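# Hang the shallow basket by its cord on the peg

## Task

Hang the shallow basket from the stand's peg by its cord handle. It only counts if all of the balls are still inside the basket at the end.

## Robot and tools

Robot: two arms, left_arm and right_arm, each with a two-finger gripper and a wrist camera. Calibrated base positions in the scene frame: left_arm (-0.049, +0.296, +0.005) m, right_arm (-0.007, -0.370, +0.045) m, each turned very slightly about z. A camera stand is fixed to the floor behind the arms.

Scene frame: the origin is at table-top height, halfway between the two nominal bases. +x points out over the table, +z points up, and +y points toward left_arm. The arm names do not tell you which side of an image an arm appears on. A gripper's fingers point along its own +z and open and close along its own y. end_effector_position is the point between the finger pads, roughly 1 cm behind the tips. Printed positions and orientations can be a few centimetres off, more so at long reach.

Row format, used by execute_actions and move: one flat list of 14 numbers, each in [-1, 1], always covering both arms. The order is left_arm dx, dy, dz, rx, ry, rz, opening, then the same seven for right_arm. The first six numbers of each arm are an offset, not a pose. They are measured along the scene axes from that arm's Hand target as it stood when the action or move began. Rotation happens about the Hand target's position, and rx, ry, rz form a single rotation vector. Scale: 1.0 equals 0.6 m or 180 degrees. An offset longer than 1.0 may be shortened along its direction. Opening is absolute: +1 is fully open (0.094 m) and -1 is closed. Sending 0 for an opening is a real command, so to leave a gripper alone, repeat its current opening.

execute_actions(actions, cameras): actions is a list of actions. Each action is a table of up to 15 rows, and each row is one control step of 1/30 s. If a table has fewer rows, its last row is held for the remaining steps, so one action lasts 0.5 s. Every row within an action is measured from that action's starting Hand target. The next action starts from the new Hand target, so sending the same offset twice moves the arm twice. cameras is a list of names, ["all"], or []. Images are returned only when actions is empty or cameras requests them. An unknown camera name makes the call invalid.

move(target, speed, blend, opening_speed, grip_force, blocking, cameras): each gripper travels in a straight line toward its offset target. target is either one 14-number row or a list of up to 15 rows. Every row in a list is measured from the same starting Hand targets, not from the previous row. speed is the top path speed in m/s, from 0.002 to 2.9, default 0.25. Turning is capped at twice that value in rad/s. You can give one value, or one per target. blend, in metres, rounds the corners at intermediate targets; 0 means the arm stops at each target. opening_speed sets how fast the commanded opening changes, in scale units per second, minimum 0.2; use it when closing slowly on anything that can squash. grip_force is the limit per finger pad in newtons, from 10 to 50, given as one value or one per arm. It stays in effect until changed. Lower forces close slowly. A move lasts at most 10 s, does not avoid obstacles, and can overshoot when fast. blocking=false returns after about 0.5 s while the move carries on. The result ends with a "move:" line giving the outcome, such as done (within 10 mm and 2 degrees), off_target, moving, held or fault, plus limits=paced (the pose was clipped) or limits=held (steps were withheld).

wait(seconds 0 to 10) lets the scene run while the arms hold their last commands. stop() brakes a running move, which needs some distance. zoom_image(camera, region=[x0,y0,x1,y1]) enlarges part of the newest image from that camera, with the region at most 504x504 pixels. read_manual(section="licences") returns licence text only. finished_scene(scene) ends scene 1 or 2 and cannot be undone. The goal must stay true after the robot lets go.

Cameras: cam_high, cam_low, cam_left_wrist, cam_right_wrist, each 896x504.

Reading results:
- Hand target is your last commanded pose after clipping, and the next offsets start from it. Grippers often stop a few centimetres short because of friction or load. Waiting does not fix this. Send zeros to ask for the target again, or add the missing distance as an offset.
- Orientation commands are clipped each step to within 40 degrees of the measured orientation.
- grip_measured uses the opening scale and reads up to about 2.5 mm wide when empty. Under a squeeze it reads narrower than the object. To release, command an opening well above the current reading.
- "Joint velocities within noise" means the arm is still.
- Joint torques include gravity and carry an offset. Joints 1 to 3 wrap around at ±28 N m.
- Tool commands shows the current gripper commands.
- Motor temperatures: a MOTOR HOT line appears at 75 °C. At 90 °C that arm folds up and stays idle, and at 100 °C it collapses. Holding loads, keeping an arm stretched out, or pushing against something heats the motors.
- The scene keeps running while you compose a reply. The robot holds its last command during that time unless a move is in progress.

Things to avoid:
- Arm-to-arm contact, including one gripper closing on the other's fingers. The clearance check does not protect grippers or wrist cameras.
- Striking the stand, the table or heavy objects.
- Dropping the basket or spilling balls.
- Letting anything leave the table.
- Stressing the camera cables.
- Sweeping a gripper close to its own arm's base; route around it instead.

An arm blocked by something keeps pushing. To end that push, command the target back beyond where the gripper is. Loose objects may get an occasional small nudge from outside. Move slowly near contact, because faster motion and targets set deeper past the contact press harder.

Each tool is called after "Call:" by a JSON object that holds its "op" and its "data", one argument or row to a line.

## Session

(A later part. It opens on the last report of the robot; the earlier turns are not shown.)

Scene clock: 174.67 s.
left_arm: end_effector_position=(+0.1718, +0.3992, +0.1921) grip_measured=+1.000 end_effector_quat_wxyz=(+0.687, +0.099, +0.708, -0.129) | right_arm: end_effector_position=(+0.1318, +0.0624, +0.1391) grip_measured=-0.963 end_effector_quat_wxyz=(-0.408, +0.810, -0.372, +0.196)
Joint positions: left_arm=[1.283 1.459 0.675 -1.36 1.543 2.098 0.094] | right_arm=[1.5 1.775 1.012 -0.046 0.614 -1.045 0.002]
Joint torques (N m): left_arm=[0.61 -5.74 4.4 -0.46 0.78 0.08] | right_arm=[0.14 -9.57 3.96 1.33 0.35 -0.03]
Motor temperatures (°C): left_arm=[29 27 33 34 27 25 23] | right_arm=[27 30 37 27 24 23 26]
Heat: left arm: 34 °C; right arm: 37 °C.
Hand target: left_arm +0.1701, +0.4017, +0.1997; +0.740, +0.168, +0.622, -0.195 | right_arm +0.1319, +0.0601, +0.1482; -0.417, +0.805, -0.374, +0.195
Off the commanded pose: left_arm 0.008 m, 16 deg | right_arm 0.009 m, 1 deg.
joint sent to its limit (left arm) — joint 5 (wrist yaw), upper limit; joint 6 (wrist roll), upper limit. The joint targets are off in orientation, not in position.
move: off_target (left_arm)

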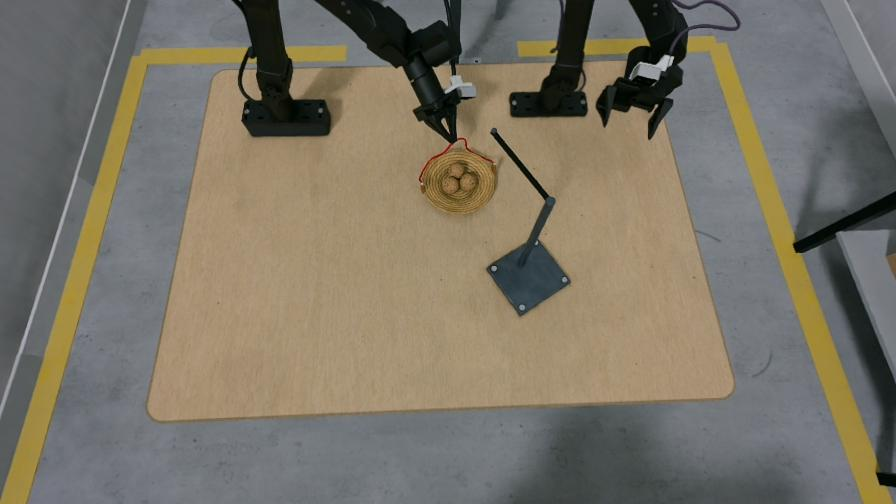

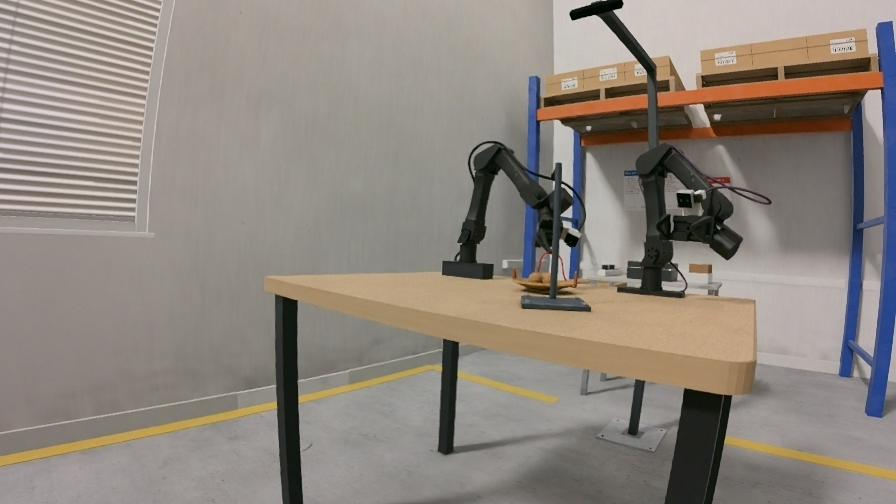

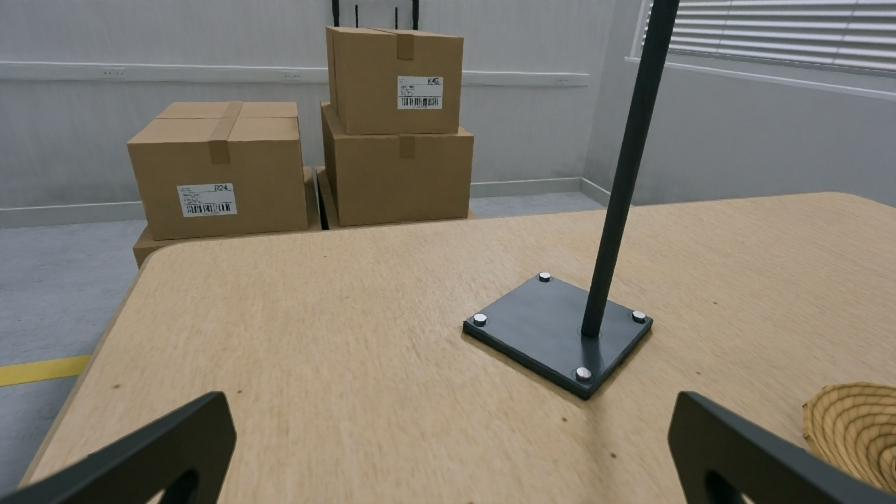

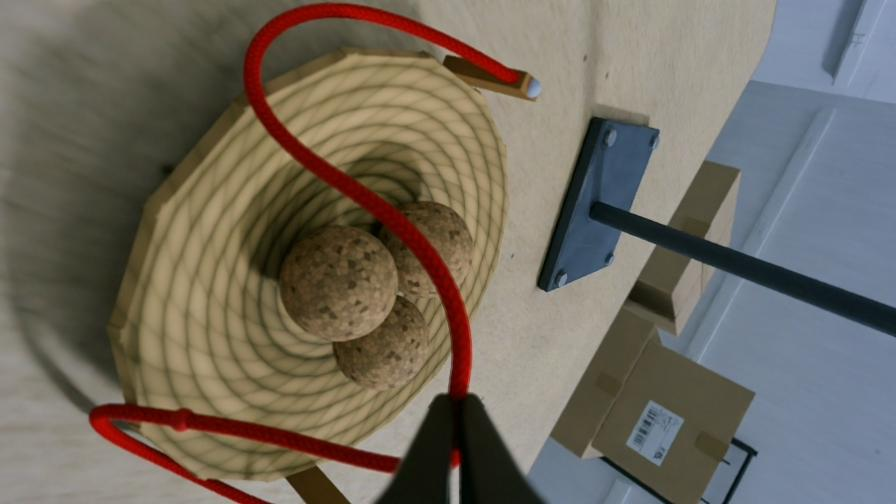

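Call:
{"op": "move", "data": {
  "target": [
    [0,0,0,0,0,0,1,0.113,0.027,0.015,0,0,0,-1],
    [0,0,0,0,0,0,1,0.113,0.027,0.035,0,0,0,-1]
  ],
  "speed": 0.08,
  "cameras": ["cam_right_wrist","cam_high"]
}}

Call:
{"op": "zoom_image", "data": {
  "camera": "cam_high",
  "region": [390, 60, 590, 230]
}}

Scene clock: 181.40 s.
left_arm: end_effector_position=(+0.1718, +0.3992, +0.1921) grip_measured=+1.000 end_effector_quat_wxyz=(+0.687, +0.099, +0.708, -0.129) | right_arm: end_effector_position=(+0.1990, +0.0725, +0.1592) grip_measured=-0.963 end_effector_quat_wxyz=(-0.410, +0.808, -0.373, +0.200)
Joint positions: left_arm=[1.283 1.459 0.675 -1.36 1.543 2.098 0.094] | right_arm=[1.321 1.808 1.12 -0.037 0.495 -1.192 0.002]
Joint torques (N m): left_arm=[0.62 -5.78 4.41 -0.46 0.78 0.07] | right_arm=[-0.16 -8.55 6.6 1.27 0.13 -0.01]
Heat: left arm: 34 °C; right arm: 37 °C.
Hand target: left_arm +0.1701, +0.4017, +0.1997; +0.740, +0.168, +0.622, -0.195 | right_arm +0.1996, +0.0764, +0.1692; -0.417, +0.805, -0.374, +0.195
Off the commanded pose: left_arm 0.008 m, 16 deg | right_arm 0.011 m, 1 deg.
joint sent to its limit (left arm) — joint 5 (wrist yaw), upper limit; joint 6 (wrist roll), upper limit. The joint targets are off in orientation, not in position.
move: off_target (left_arm, right_arm)
Images, in order (width x height): cam_high 896x504, cam_right_wrist 896x504.

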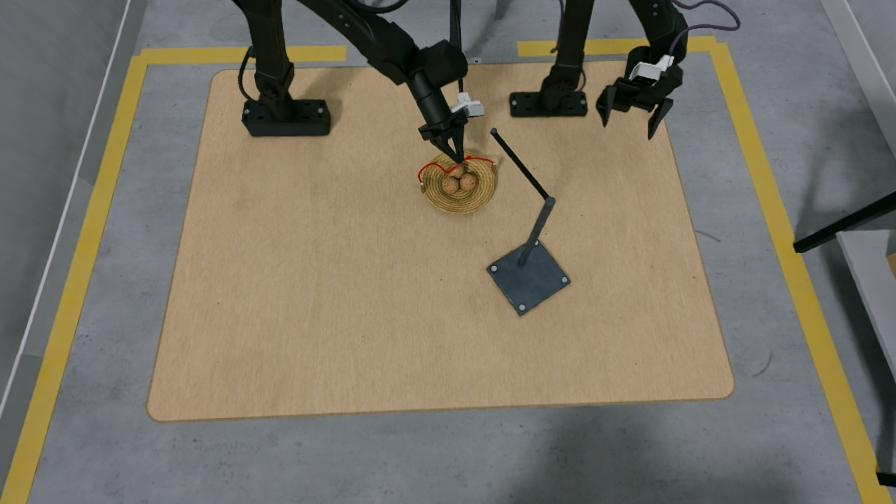

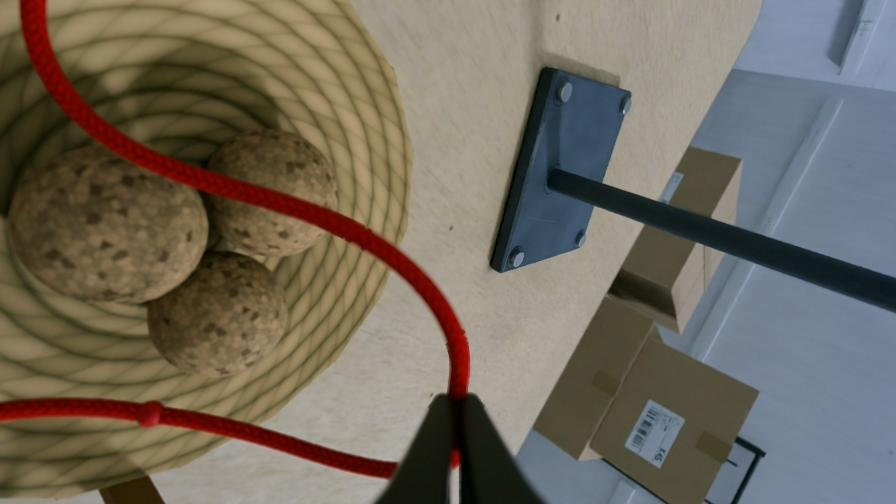

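Scaled by 2.520 from the camera's 896x504 image, which has a finer 1280x720 frame.

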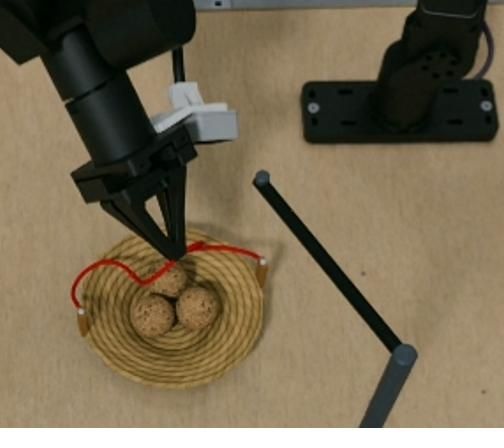

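Call:
{"op": "move", "data": {
  "target": [0,0,0,0,0,0,1,0.012,0.01,0.06,0,0,0,-1],
  "speed": 0.05,
  "cameras": ["cam_right_wrist","cam_high","cam_low"]
}}

Scene clock: 187.53 s.
left_arm: end_effector_position=(+0.1718, +0.3992, +0.1921) grip_measured=+1.000 end_effector_quat_wxyz=(+0.687, +0.099, +0.708, -0.129) | right_arm: end_effector_position=(+0.2048, +0.0805, +0.1851) grip_measured=-0.963 end_effector_quat_wxyz=(-0.402, +0.813, -0.371, +0.200)
Joint positions: left_arm=[1.283 1.459 0.675 -1.36 1.543 2.098 0.094] | right_arm=[1.31 1.808 1.245 -0.177 0.483 -1.203 0.002]
Joint torques (N m): left_arm=[0.65 -5.81 4.38 -0.46 0.76 0.08] | right_arm=[-0.46 -10.37 6.87 1.23 0.14 -0.02]
Heat: left arm: 34 °C; right arm: 37 °C.
Hand target: left_arm +0.1701, +0.4017, +0.1997; +0.740, +0.168, +0.622, -0.195 | right_arm +0.2068, +0.0824, +0.2052; -0.417, +0.805, -0.374, +0.195
Off the commanded pose: left_arm 0.008 m, 16 deg | right_arm 0.020 m, 2 deg.
joint sent to its limit (left arm) — joint 5 (wrist yaw), upper limit; joint 6 (wrist roll), upper limit. The joint targets are off in orientation, not in position.
move: off_target (left_arm, right_arm)
Images, in order (width x height): cam_high 896x504, cam_low 896x504, cam_right_wrist 896x504.

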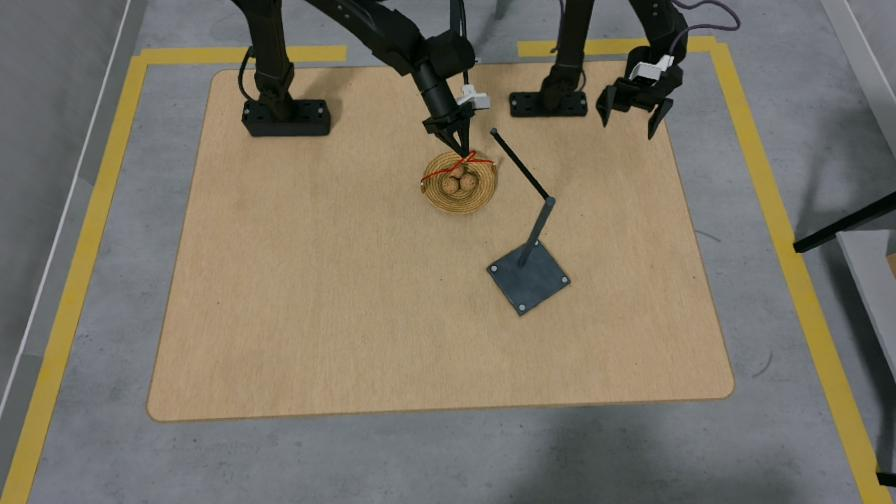

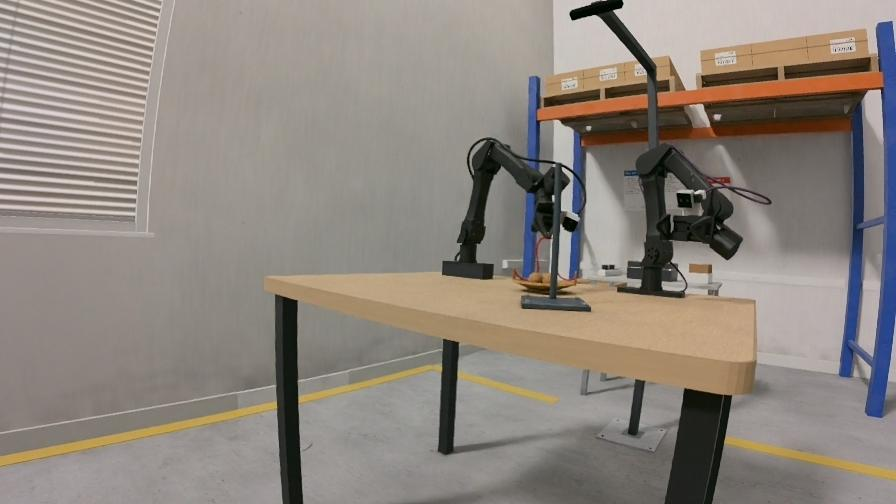

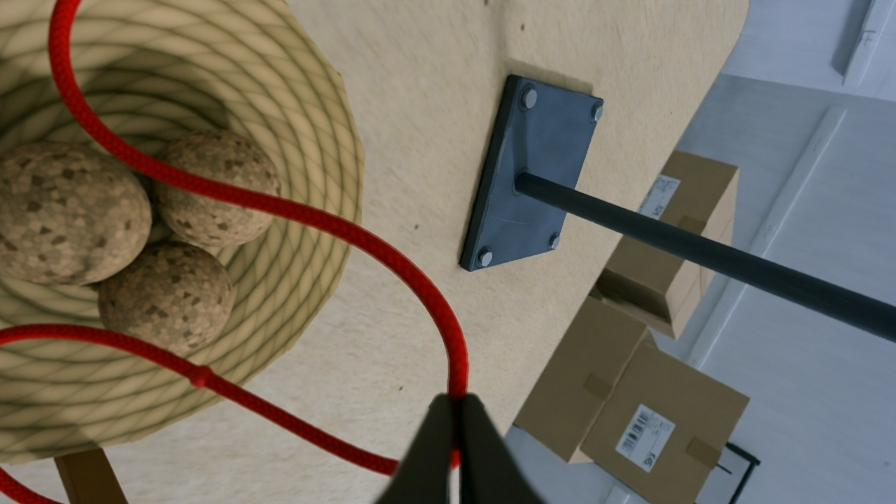

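Call:
{"op": "move", "data": {
  "target": [0,0,0,0,0,0,1,0.0,0,0.07,0,0,0,-1],
  "speed": 0.05,
  "cameras": ["cam_right_wrist","cam_high","cam_low"]
}}

Scene clock: 192.00 s.
left_arm: end_effector_position=(+0.1718, +0.3992, +0.1921) grip_measured=+1.000 end_effector_quat_wxyz=(+0.687, +0.099, +0.708, -0.129) | right_arm: end_effector_position=(+0.2053, +0.0824, +0.2271) grip_measured=-0.963 end_effector_quat_wxyz=(-0.402, +0.813, -0.371, +0.200)
Joint positions: left_arm=[1.283 1.459 0.675 -1.36 1.543 2.098 0.094] | right_arm=[1.31 1.777 1.378 -0.34 0.483 -1.204 0.002]
Joint torques (N m): left_arm=[0.59 -5.76 4.41 -0.48 0.78 0.07] | right_arm=[-0.49 -10.15 7.09 1.24 0.14 -0.02]
Heat: left arm: 33 °C; right arm: 38 °C.
Hand target: left_arm +0.1701, +0.4017, +0.1997; +0.740, +0.168, +0.622, -0.195 | right_arm +0.2068, +0.0824, +0.2471; -0.417, +0.805, -0.374, +0.195
Off the commanded pose: left_arm 0.008 m, 16 deg | right_arm 0.020 m, 2 deg.
joint sent to its limit (left arm) — joint 5 (wrist yaw), upper limit; joint 6 (wrist roll), upper limit. The joint targets are off in orientation, not in position.
move: off_target (left_arm, right_arm)
Images, in order (width x height): cam_high 896x504, cam_low 896x504, cam_right_wrist 896x504.

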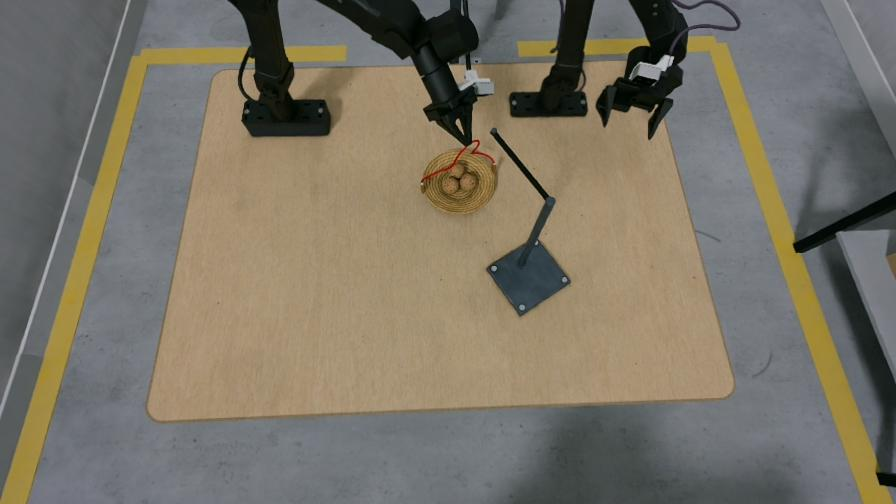

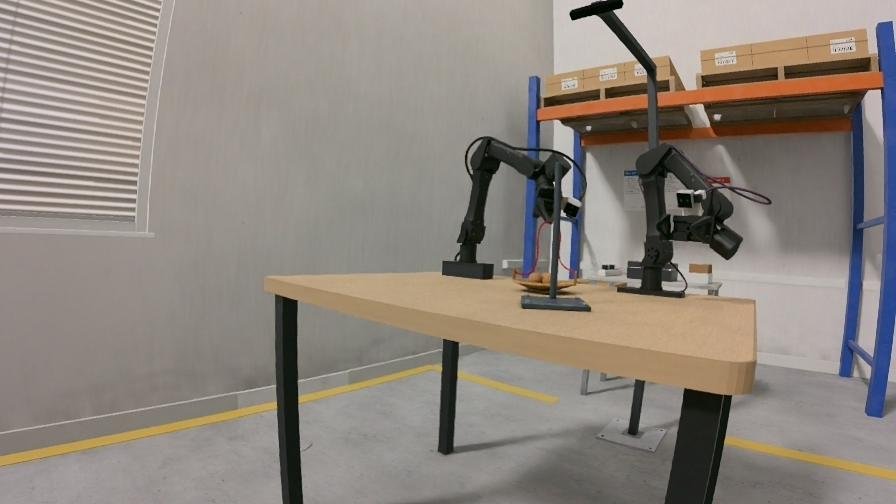

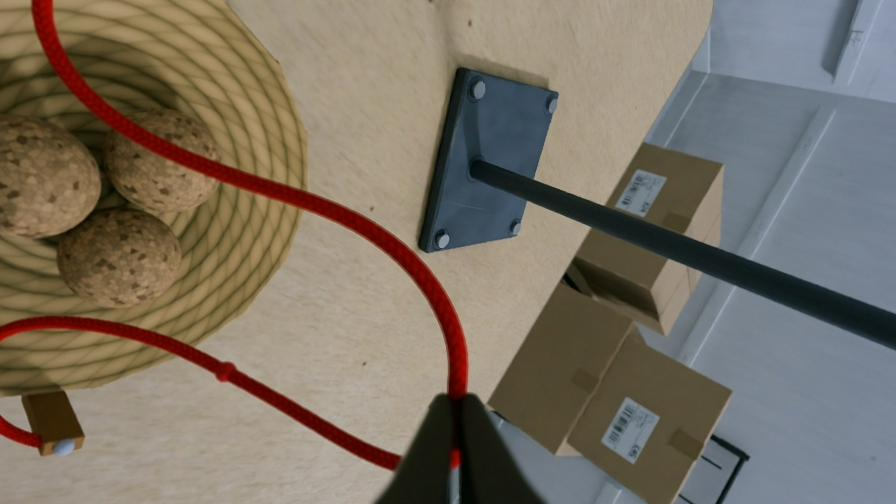

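Call:
{"op": "move", "data": {
  "target": [0,0,0,0,0,0,1,-0.05,-0.035,0.12,0,0,0,-1],
  "speed": 0.05,
  "cameras": ["cam_right_wrist","cam_high","cam_low"]
}}

Scene clock: 199.87 s.
left_arm: end_effector_position=(+0.1718, +0.3992, +0.1921) grip_measured=+1.000 end_effector_quat_wxyz=(+0.687, +0.099, +0.708, -0.129) | right_arm: end_effector_position=(+0.1779, +0.0642, +0.2974) grip_measured=-0.963 end_effector_quat_wxyz=(-0.398, +0.817, -0.368, +0.197)
Joint positions: left_arm=[1.283 1.459 0.675 -1.36 1.543 2.098 0.094] | right_arm=[1.367 1.685 1.561 -0.645 0.516 -1.161 0.002]
Joint torques (N m): left_arm=[0.66 -5.76 4.4 -0.46 0.78 0.08] | right_arm=[0.38 -9.48 7.25 1.23 0.33 0.07]
Heat: left arm: 33 °C; right arm: 38 °C.
Hand target: left_arm +0.1701, +0.4017, +0.1997; +0.740, +0.168, +0.622, -0.195 | right_arm +0.1768, +0.0613, +0.3192; -0.417, +0.805, -0.374, +0.195
Off the commanded pose: left_arm 0.008 m, 16 deg | right_arm 0.022 m, 3 deg.
joint sent to its limit (left arm) — joint 5 (wrist yaw), upper limit; joint 6 (wrist roll), upper limit. The joint targets are off in orientation, not in position.
move: off_target (left_arm, right_arm)
Images, in order (width x height): cam_high 896x504, cam_low 896x504, cam_right_wrist 896x504.

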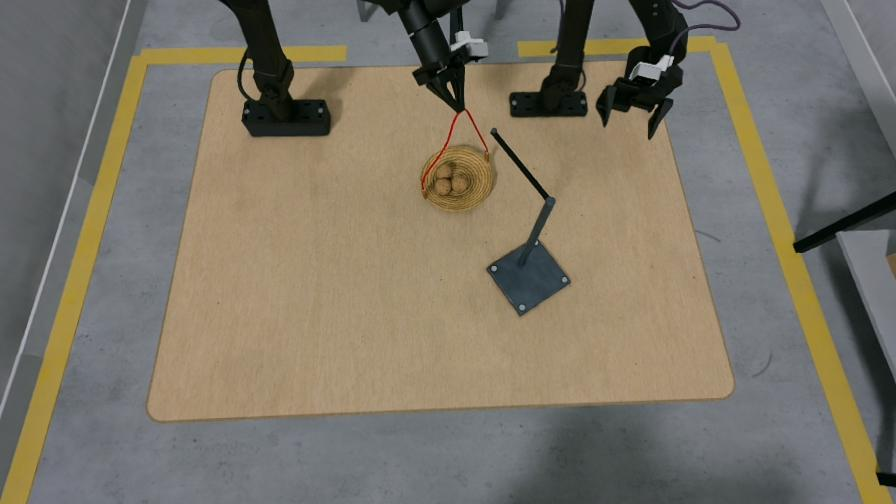

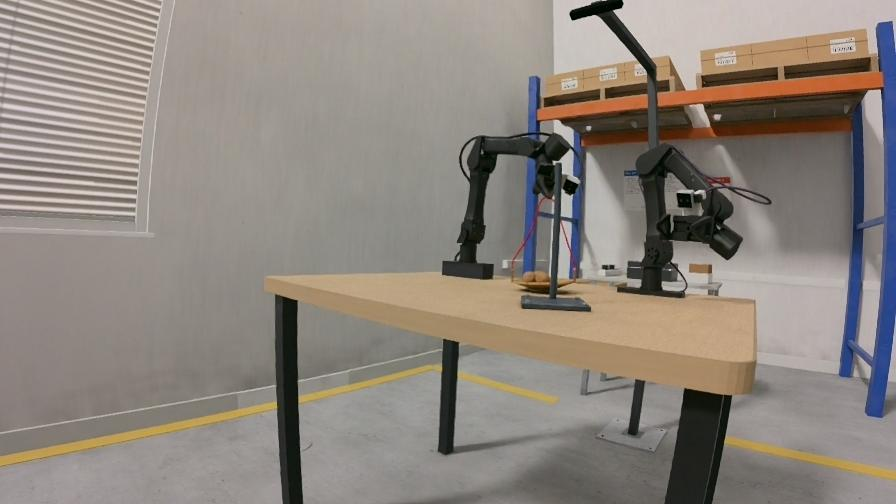

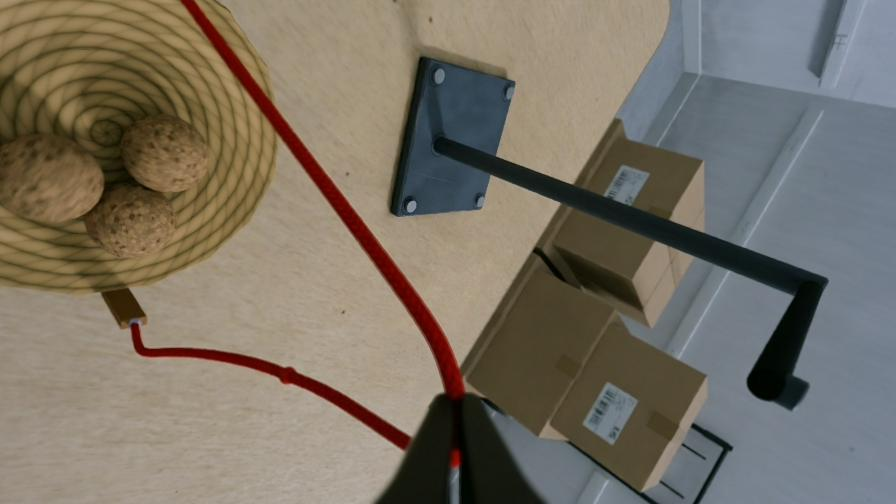

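Call:
{"op": "zoom_image", "data": {
  "camera": "cam_low",
  "region": [480, 150, 620, 310]
}}

Call:
{"op": "zoom_image", "data": {
  "camera": "cam_high",
  "region": [390, 80, 560, 230]
}}

Scaled by 3.150 from the camera's 896x504 image, which has a finer 1280x720 frame.

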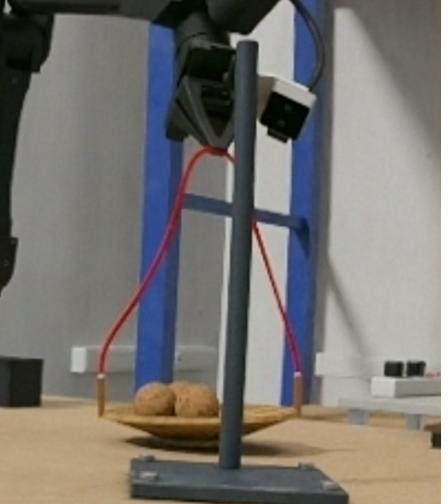

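Scaled by 2.965 from the camera's 896x504 image, which has a finer 1280x720 frame.

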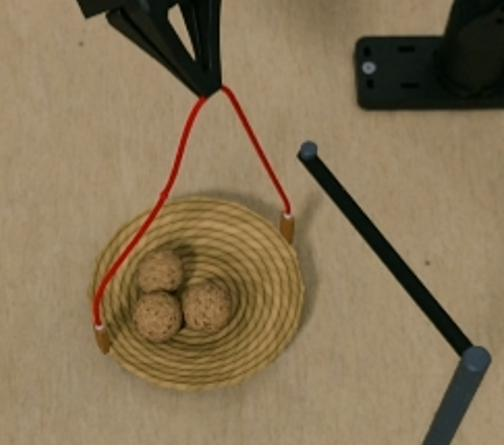

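Call:
{"op": "move", "data": {
  "target": [0,0,0,0,0,0,1,0.02,0.01,0.025,0,0,0,-1],
  "speed": 0.03,
  "cameras": ["cam_right_wrist","cam_high","cam_low"]
}}

Call:
{"op": "zoom_image", "data": {
  "camera": "cam_low",
  "region": [480, 150, 620, 310]
}}

Scene clock: 212.93 s.
left_arm: end_effector_position=(+0.1718, +0.3992, +0.1921) grip_measured=+1.000 end_effector_quat_wxyz=(+0.687, +0.099, +0.708, -0.129) | right_arm: end_effector_position=(+0.1849, +0.0641, +0.3200) grip_measured=-0.963 end_effector_quat_wxyz=(-0.402, +0.815, -0.370, +0.195)
Joint positions: left_arm=[1.283 1.459 0.675 -1.36 1.543 2.098 0.094] | right_arm=[1.347 1.698 1.661 -0.717 0.499 -1.173 0.002]
Joint torques (N m): left_arm=[0.64 -5.76 4.41 -0.47 0.78 0.08] | right_arm=[-0.43 -7.13 7.69 1.42 0.28 -0.04]
Heat: left arm: 33 °C; right arm: 38 °C.
Hand target: left_arm +0.1701, +0.4017, +0.1997; +0.740, +0.168, +0.622, -0.195 | right_arm +0.1889, +0.0673, +0.3342; -0.417, +0.805, -0.374, +0.195
Off the commanded pose: left_arm 0.008 m, 16 deg | right_arm 0.015 m, 2 deg.
joint sent to its limit (left arm) — joint 5 (wrist yaw), upper limit; joint 6 (wrist roll), upper limit. The joint targets are off in orientation, not in position.
move: off_target (left_arm, right_arm)
Images, in order (width x height): cam_high 896x504, cam_low 896x504, cam_right_wrist 896x504.

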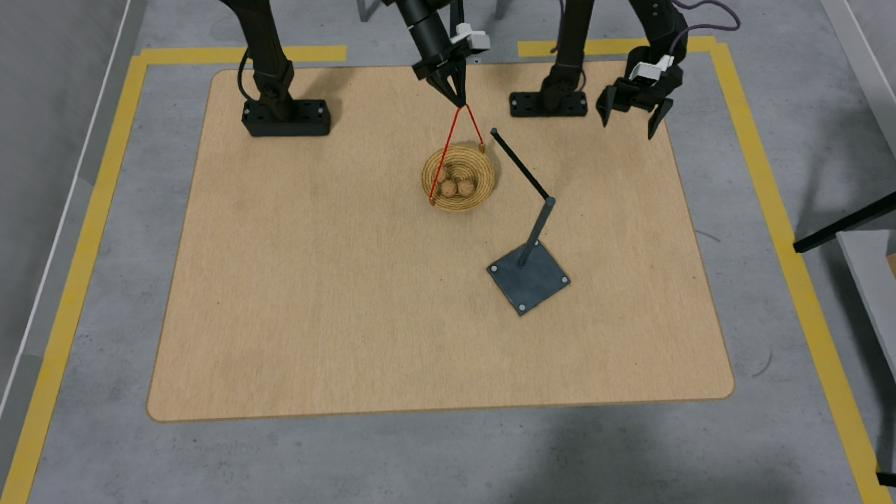

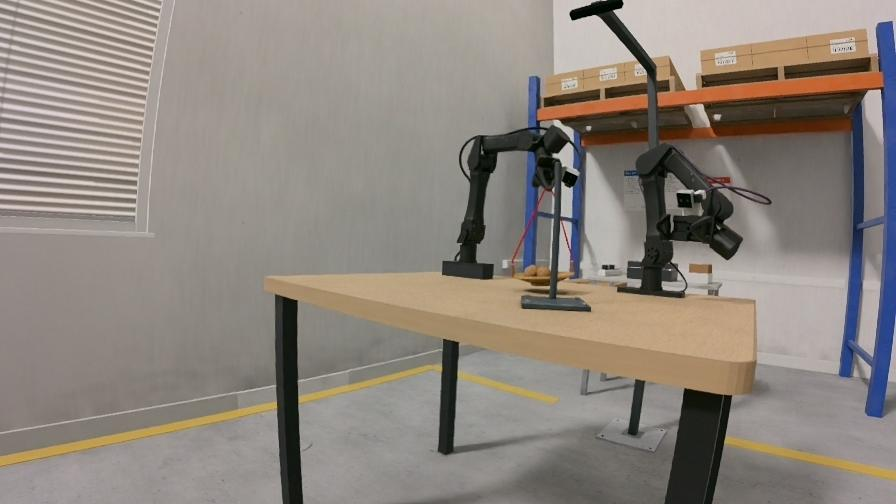

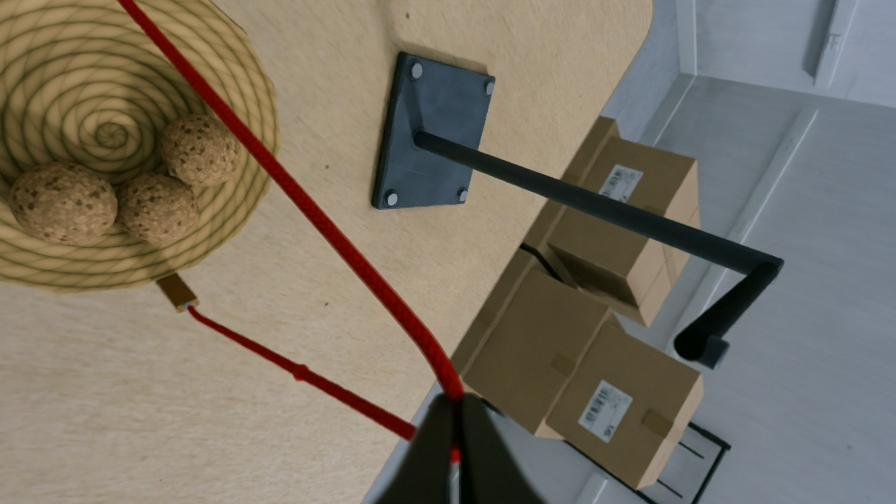

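Scaled by 3.150 from the camera's 896x504 image, which has a finer 1280x720 frame.

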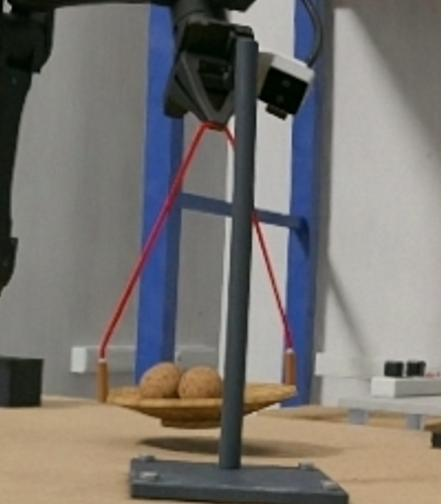

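Call:
{"op": "move", "data": {
  "target": [0,0,0,0,0,0,1,-0.03,-0.02,0.12,0,0,0,-1],
  "speed": 0.06,
  "cameras": ["cam_right_wrist","cam_high","cam_low"]
}}

Call:
{"op": "zoom_image", "data": {
  "camera": "cam_low",
  "region": [480, 130, 620, 310]
}}

Call:
{"op": "zoom_image", "data": {
  "camera": "cam_high",
  "region": [390, 60, 560, 230]
}}

Scene clock: 248.90 s.
left_arm: end_effector_position=(+0.1718, +0.3992, +0.1921) grip_measured=+1.000 end_effector_quat_wxyz=(+0.687, +0.099, +0.708, -0.129) | right_arm: end_effector_position=(+0.1694, +0.0544, +0.3934) grip_measured=-0.963 end_effector_quat_wxyz=(-0.402, +0.816, -0.368, +0.192)
Joint positions: left_arm=[1.283 1.459 0.675 -1.36 1.543 2.098 0.094] | right_arm=[1.381 1.763 2.055 -1.058 0.517 -1.15 0.002]
Joint torques (N m): left_arm=[0.61 -5.78 4.41 -0.46 0.78 0.07] | right_arm=[0.36 -7.01 6.9 1.39 0.42 0.07]
Heat: left arm: 33 °C; right arm: 39 °C.
Hand target: left_arm +0.1701, +0.4017, +0.1997; +0.740, +0.168, +0.622, -0.195 | right_arm +0.1707, +0.0554, +0.4062; -0.417, +0.805, -0.374, +0.195
Off the commanded pose: left_arm 0.008 m, 16 deg | right_arm 0.013 m, 2 deg.
joint sent to its limit (left arm) — joint 5 (wrist yaw), upper limit; joint 6 (wrist roll), upper limit. The joint targets are off in orientation, not in position.
move: off_target (left_arm, right_arm)
Images, in order (width x height): cam_high 896x504, cam_low 896x504, cam_right_wrist 896x504.

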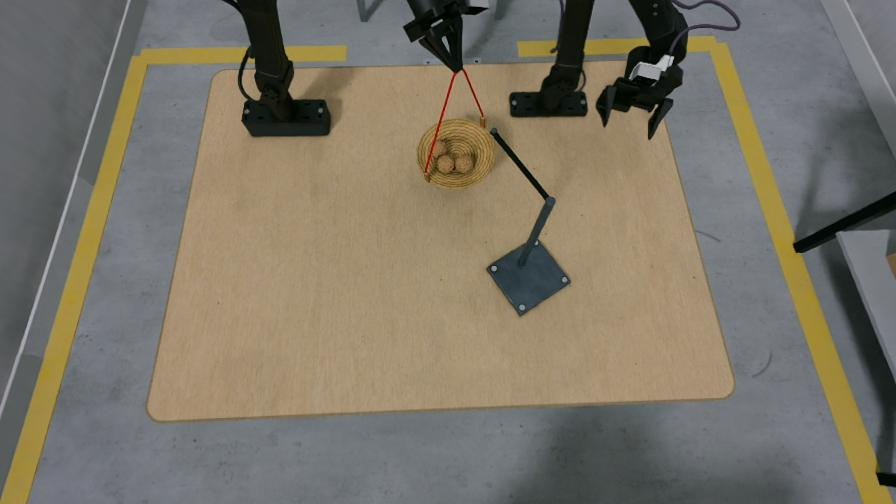

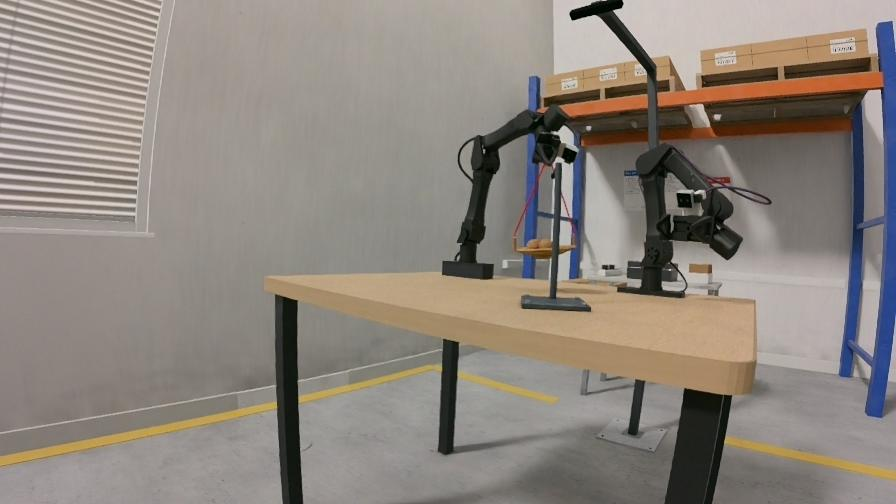

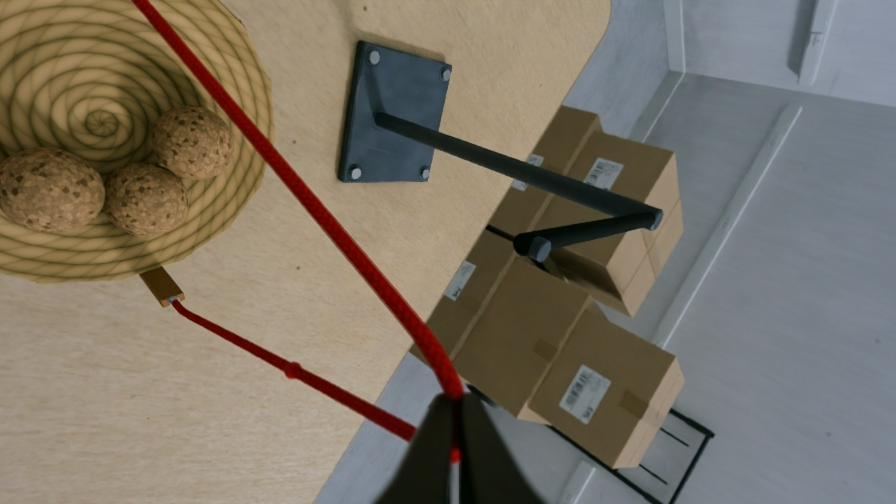

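Scaled by 2.800 from the camera's 896x504 image, which has a finer 1280x720 frame.

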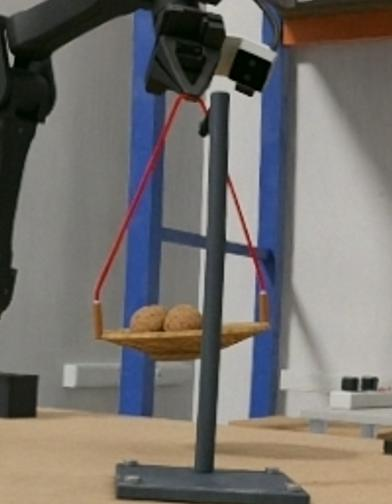

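Scaled by 2.965 from the camera's 896x504 image, which has a finer 1280x720 frame.

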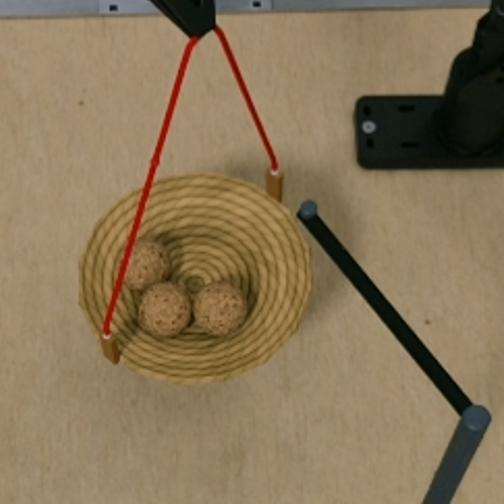

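Call:
{"op": "move", "data": {
  "target": [0,0,0,0,0,0,1,0.09,0.033,0.035,0,0,0,-1],
  "speed": 0.06,
  "cameras": ["cam_right_wrist","cam_high","cam_low"]
}}

Call:
{"op": "zoom_image", "data": {
  "camera": "cam_low",
  "region": [480, 120, 620, 300]
}}

Call:
{"op": "zoom_image", "data": {
  "camera": "cam_high",
  "region": [400, 50, 570, 220]
}}

Scene clock: 261.93 s.
left_arm: end_effector_position=(+0.1718, +0.3992, +0.1921) grip_measured=+1.000 end_effector_quat_wxyz=(+0.687, +0.099, +0.708, -0.129) | right_arm: end_effector_position=(+0.2229, +0.0742, +0.4175) grip_measured=-0.963 end_effector_quat_wxyz=(-0.404, +0.812, -0.372, +0.194)
Joint positions: left_arm=[1.283 1.459 0.675 -1.36 1.543 2.098 0.094] | right_arm=[1.255 2.001 2.488 -1.205 0.433 -1.238 0.002]
Joint torques (N m): left_arm=[0.61 -5.78 4.4 -0.46 0.78 0.07] | right_arm=[-0.18 -8.18 6.38 1.46 0.22 -0.04]
Heat: left arm: 32 °C; right arm: 38 °C.
Hand target: left_arm +0.1701, +0.4017, +0.1997; +0.740, +0.168, +0.622, -0.195 | right_arm +0.2248, +0.0751, +0.4272; -0.417, +0.805, -0.374, +0.195
Off the commanded pose: left_arm 0.008 m, 16 deg | right_arm 0.010 m, 2 deg.
joint sent to its limit (left arm) — joint 5 (wrist yaw), upper limit; joint 6 (wrist roll), upper limit. The joint targets are off in orientation, not in position.
move: off_target (left_arm)
Images, in order (width x height): cam_high 896x504, cam_low 896x504, cam_right_wrist 896x504.

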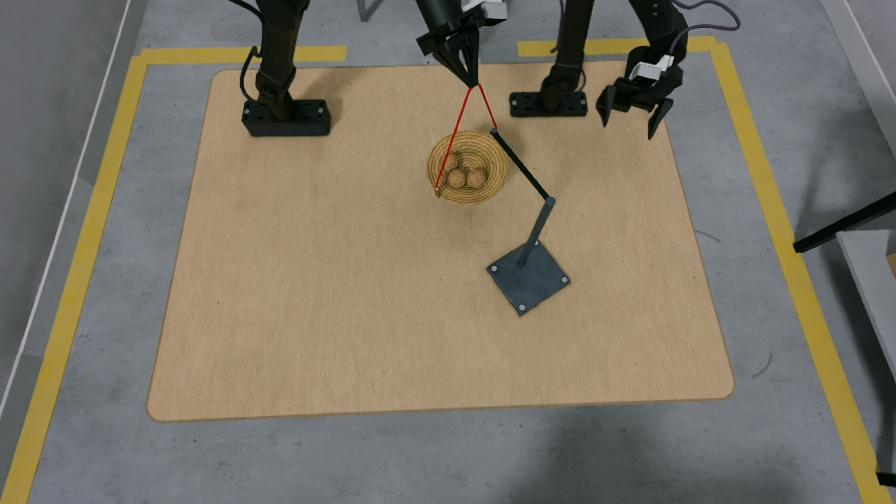

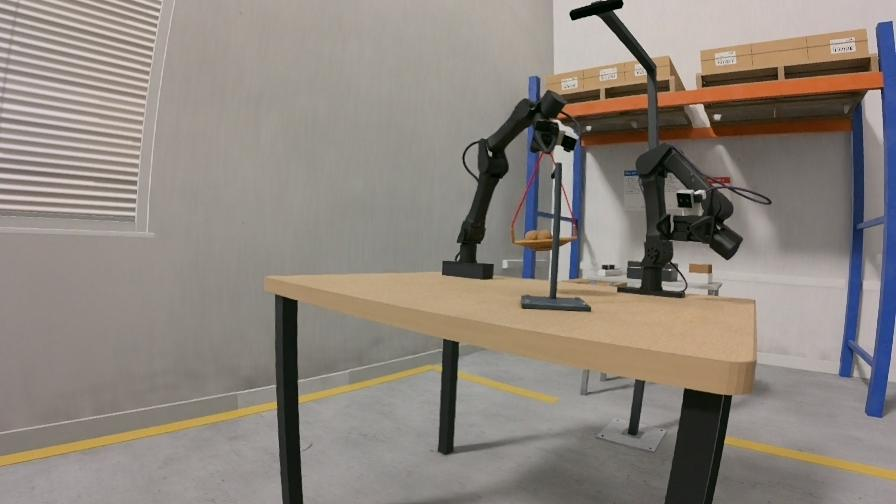

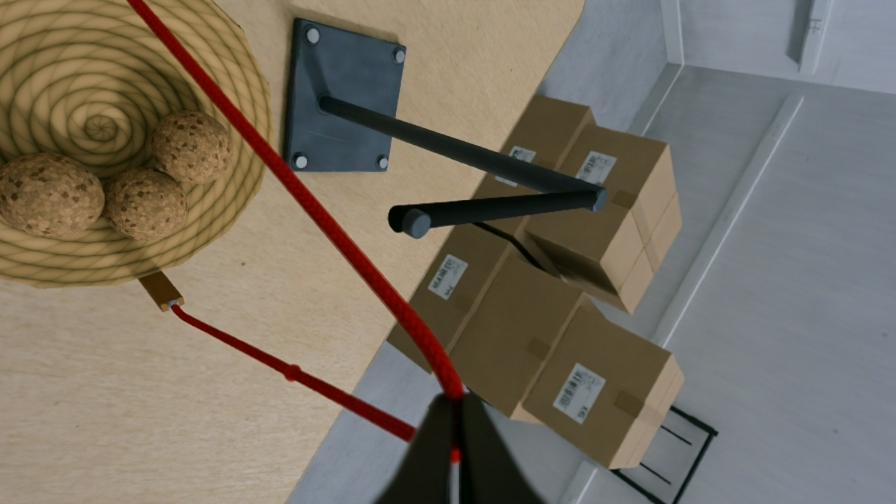

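Scaled by 2.800 from the camera's 896x504 image, which has a finer 1280x720 frame.

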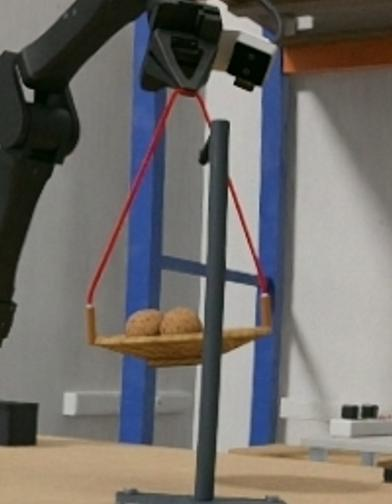

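Scaled by 2.965 from the camera's 896x504 image, which has a finer 1280x720 frame.

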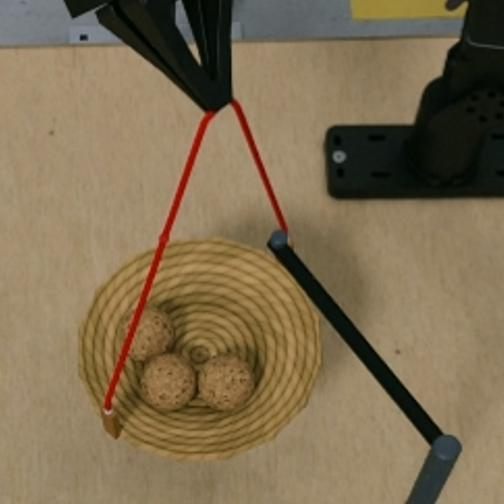

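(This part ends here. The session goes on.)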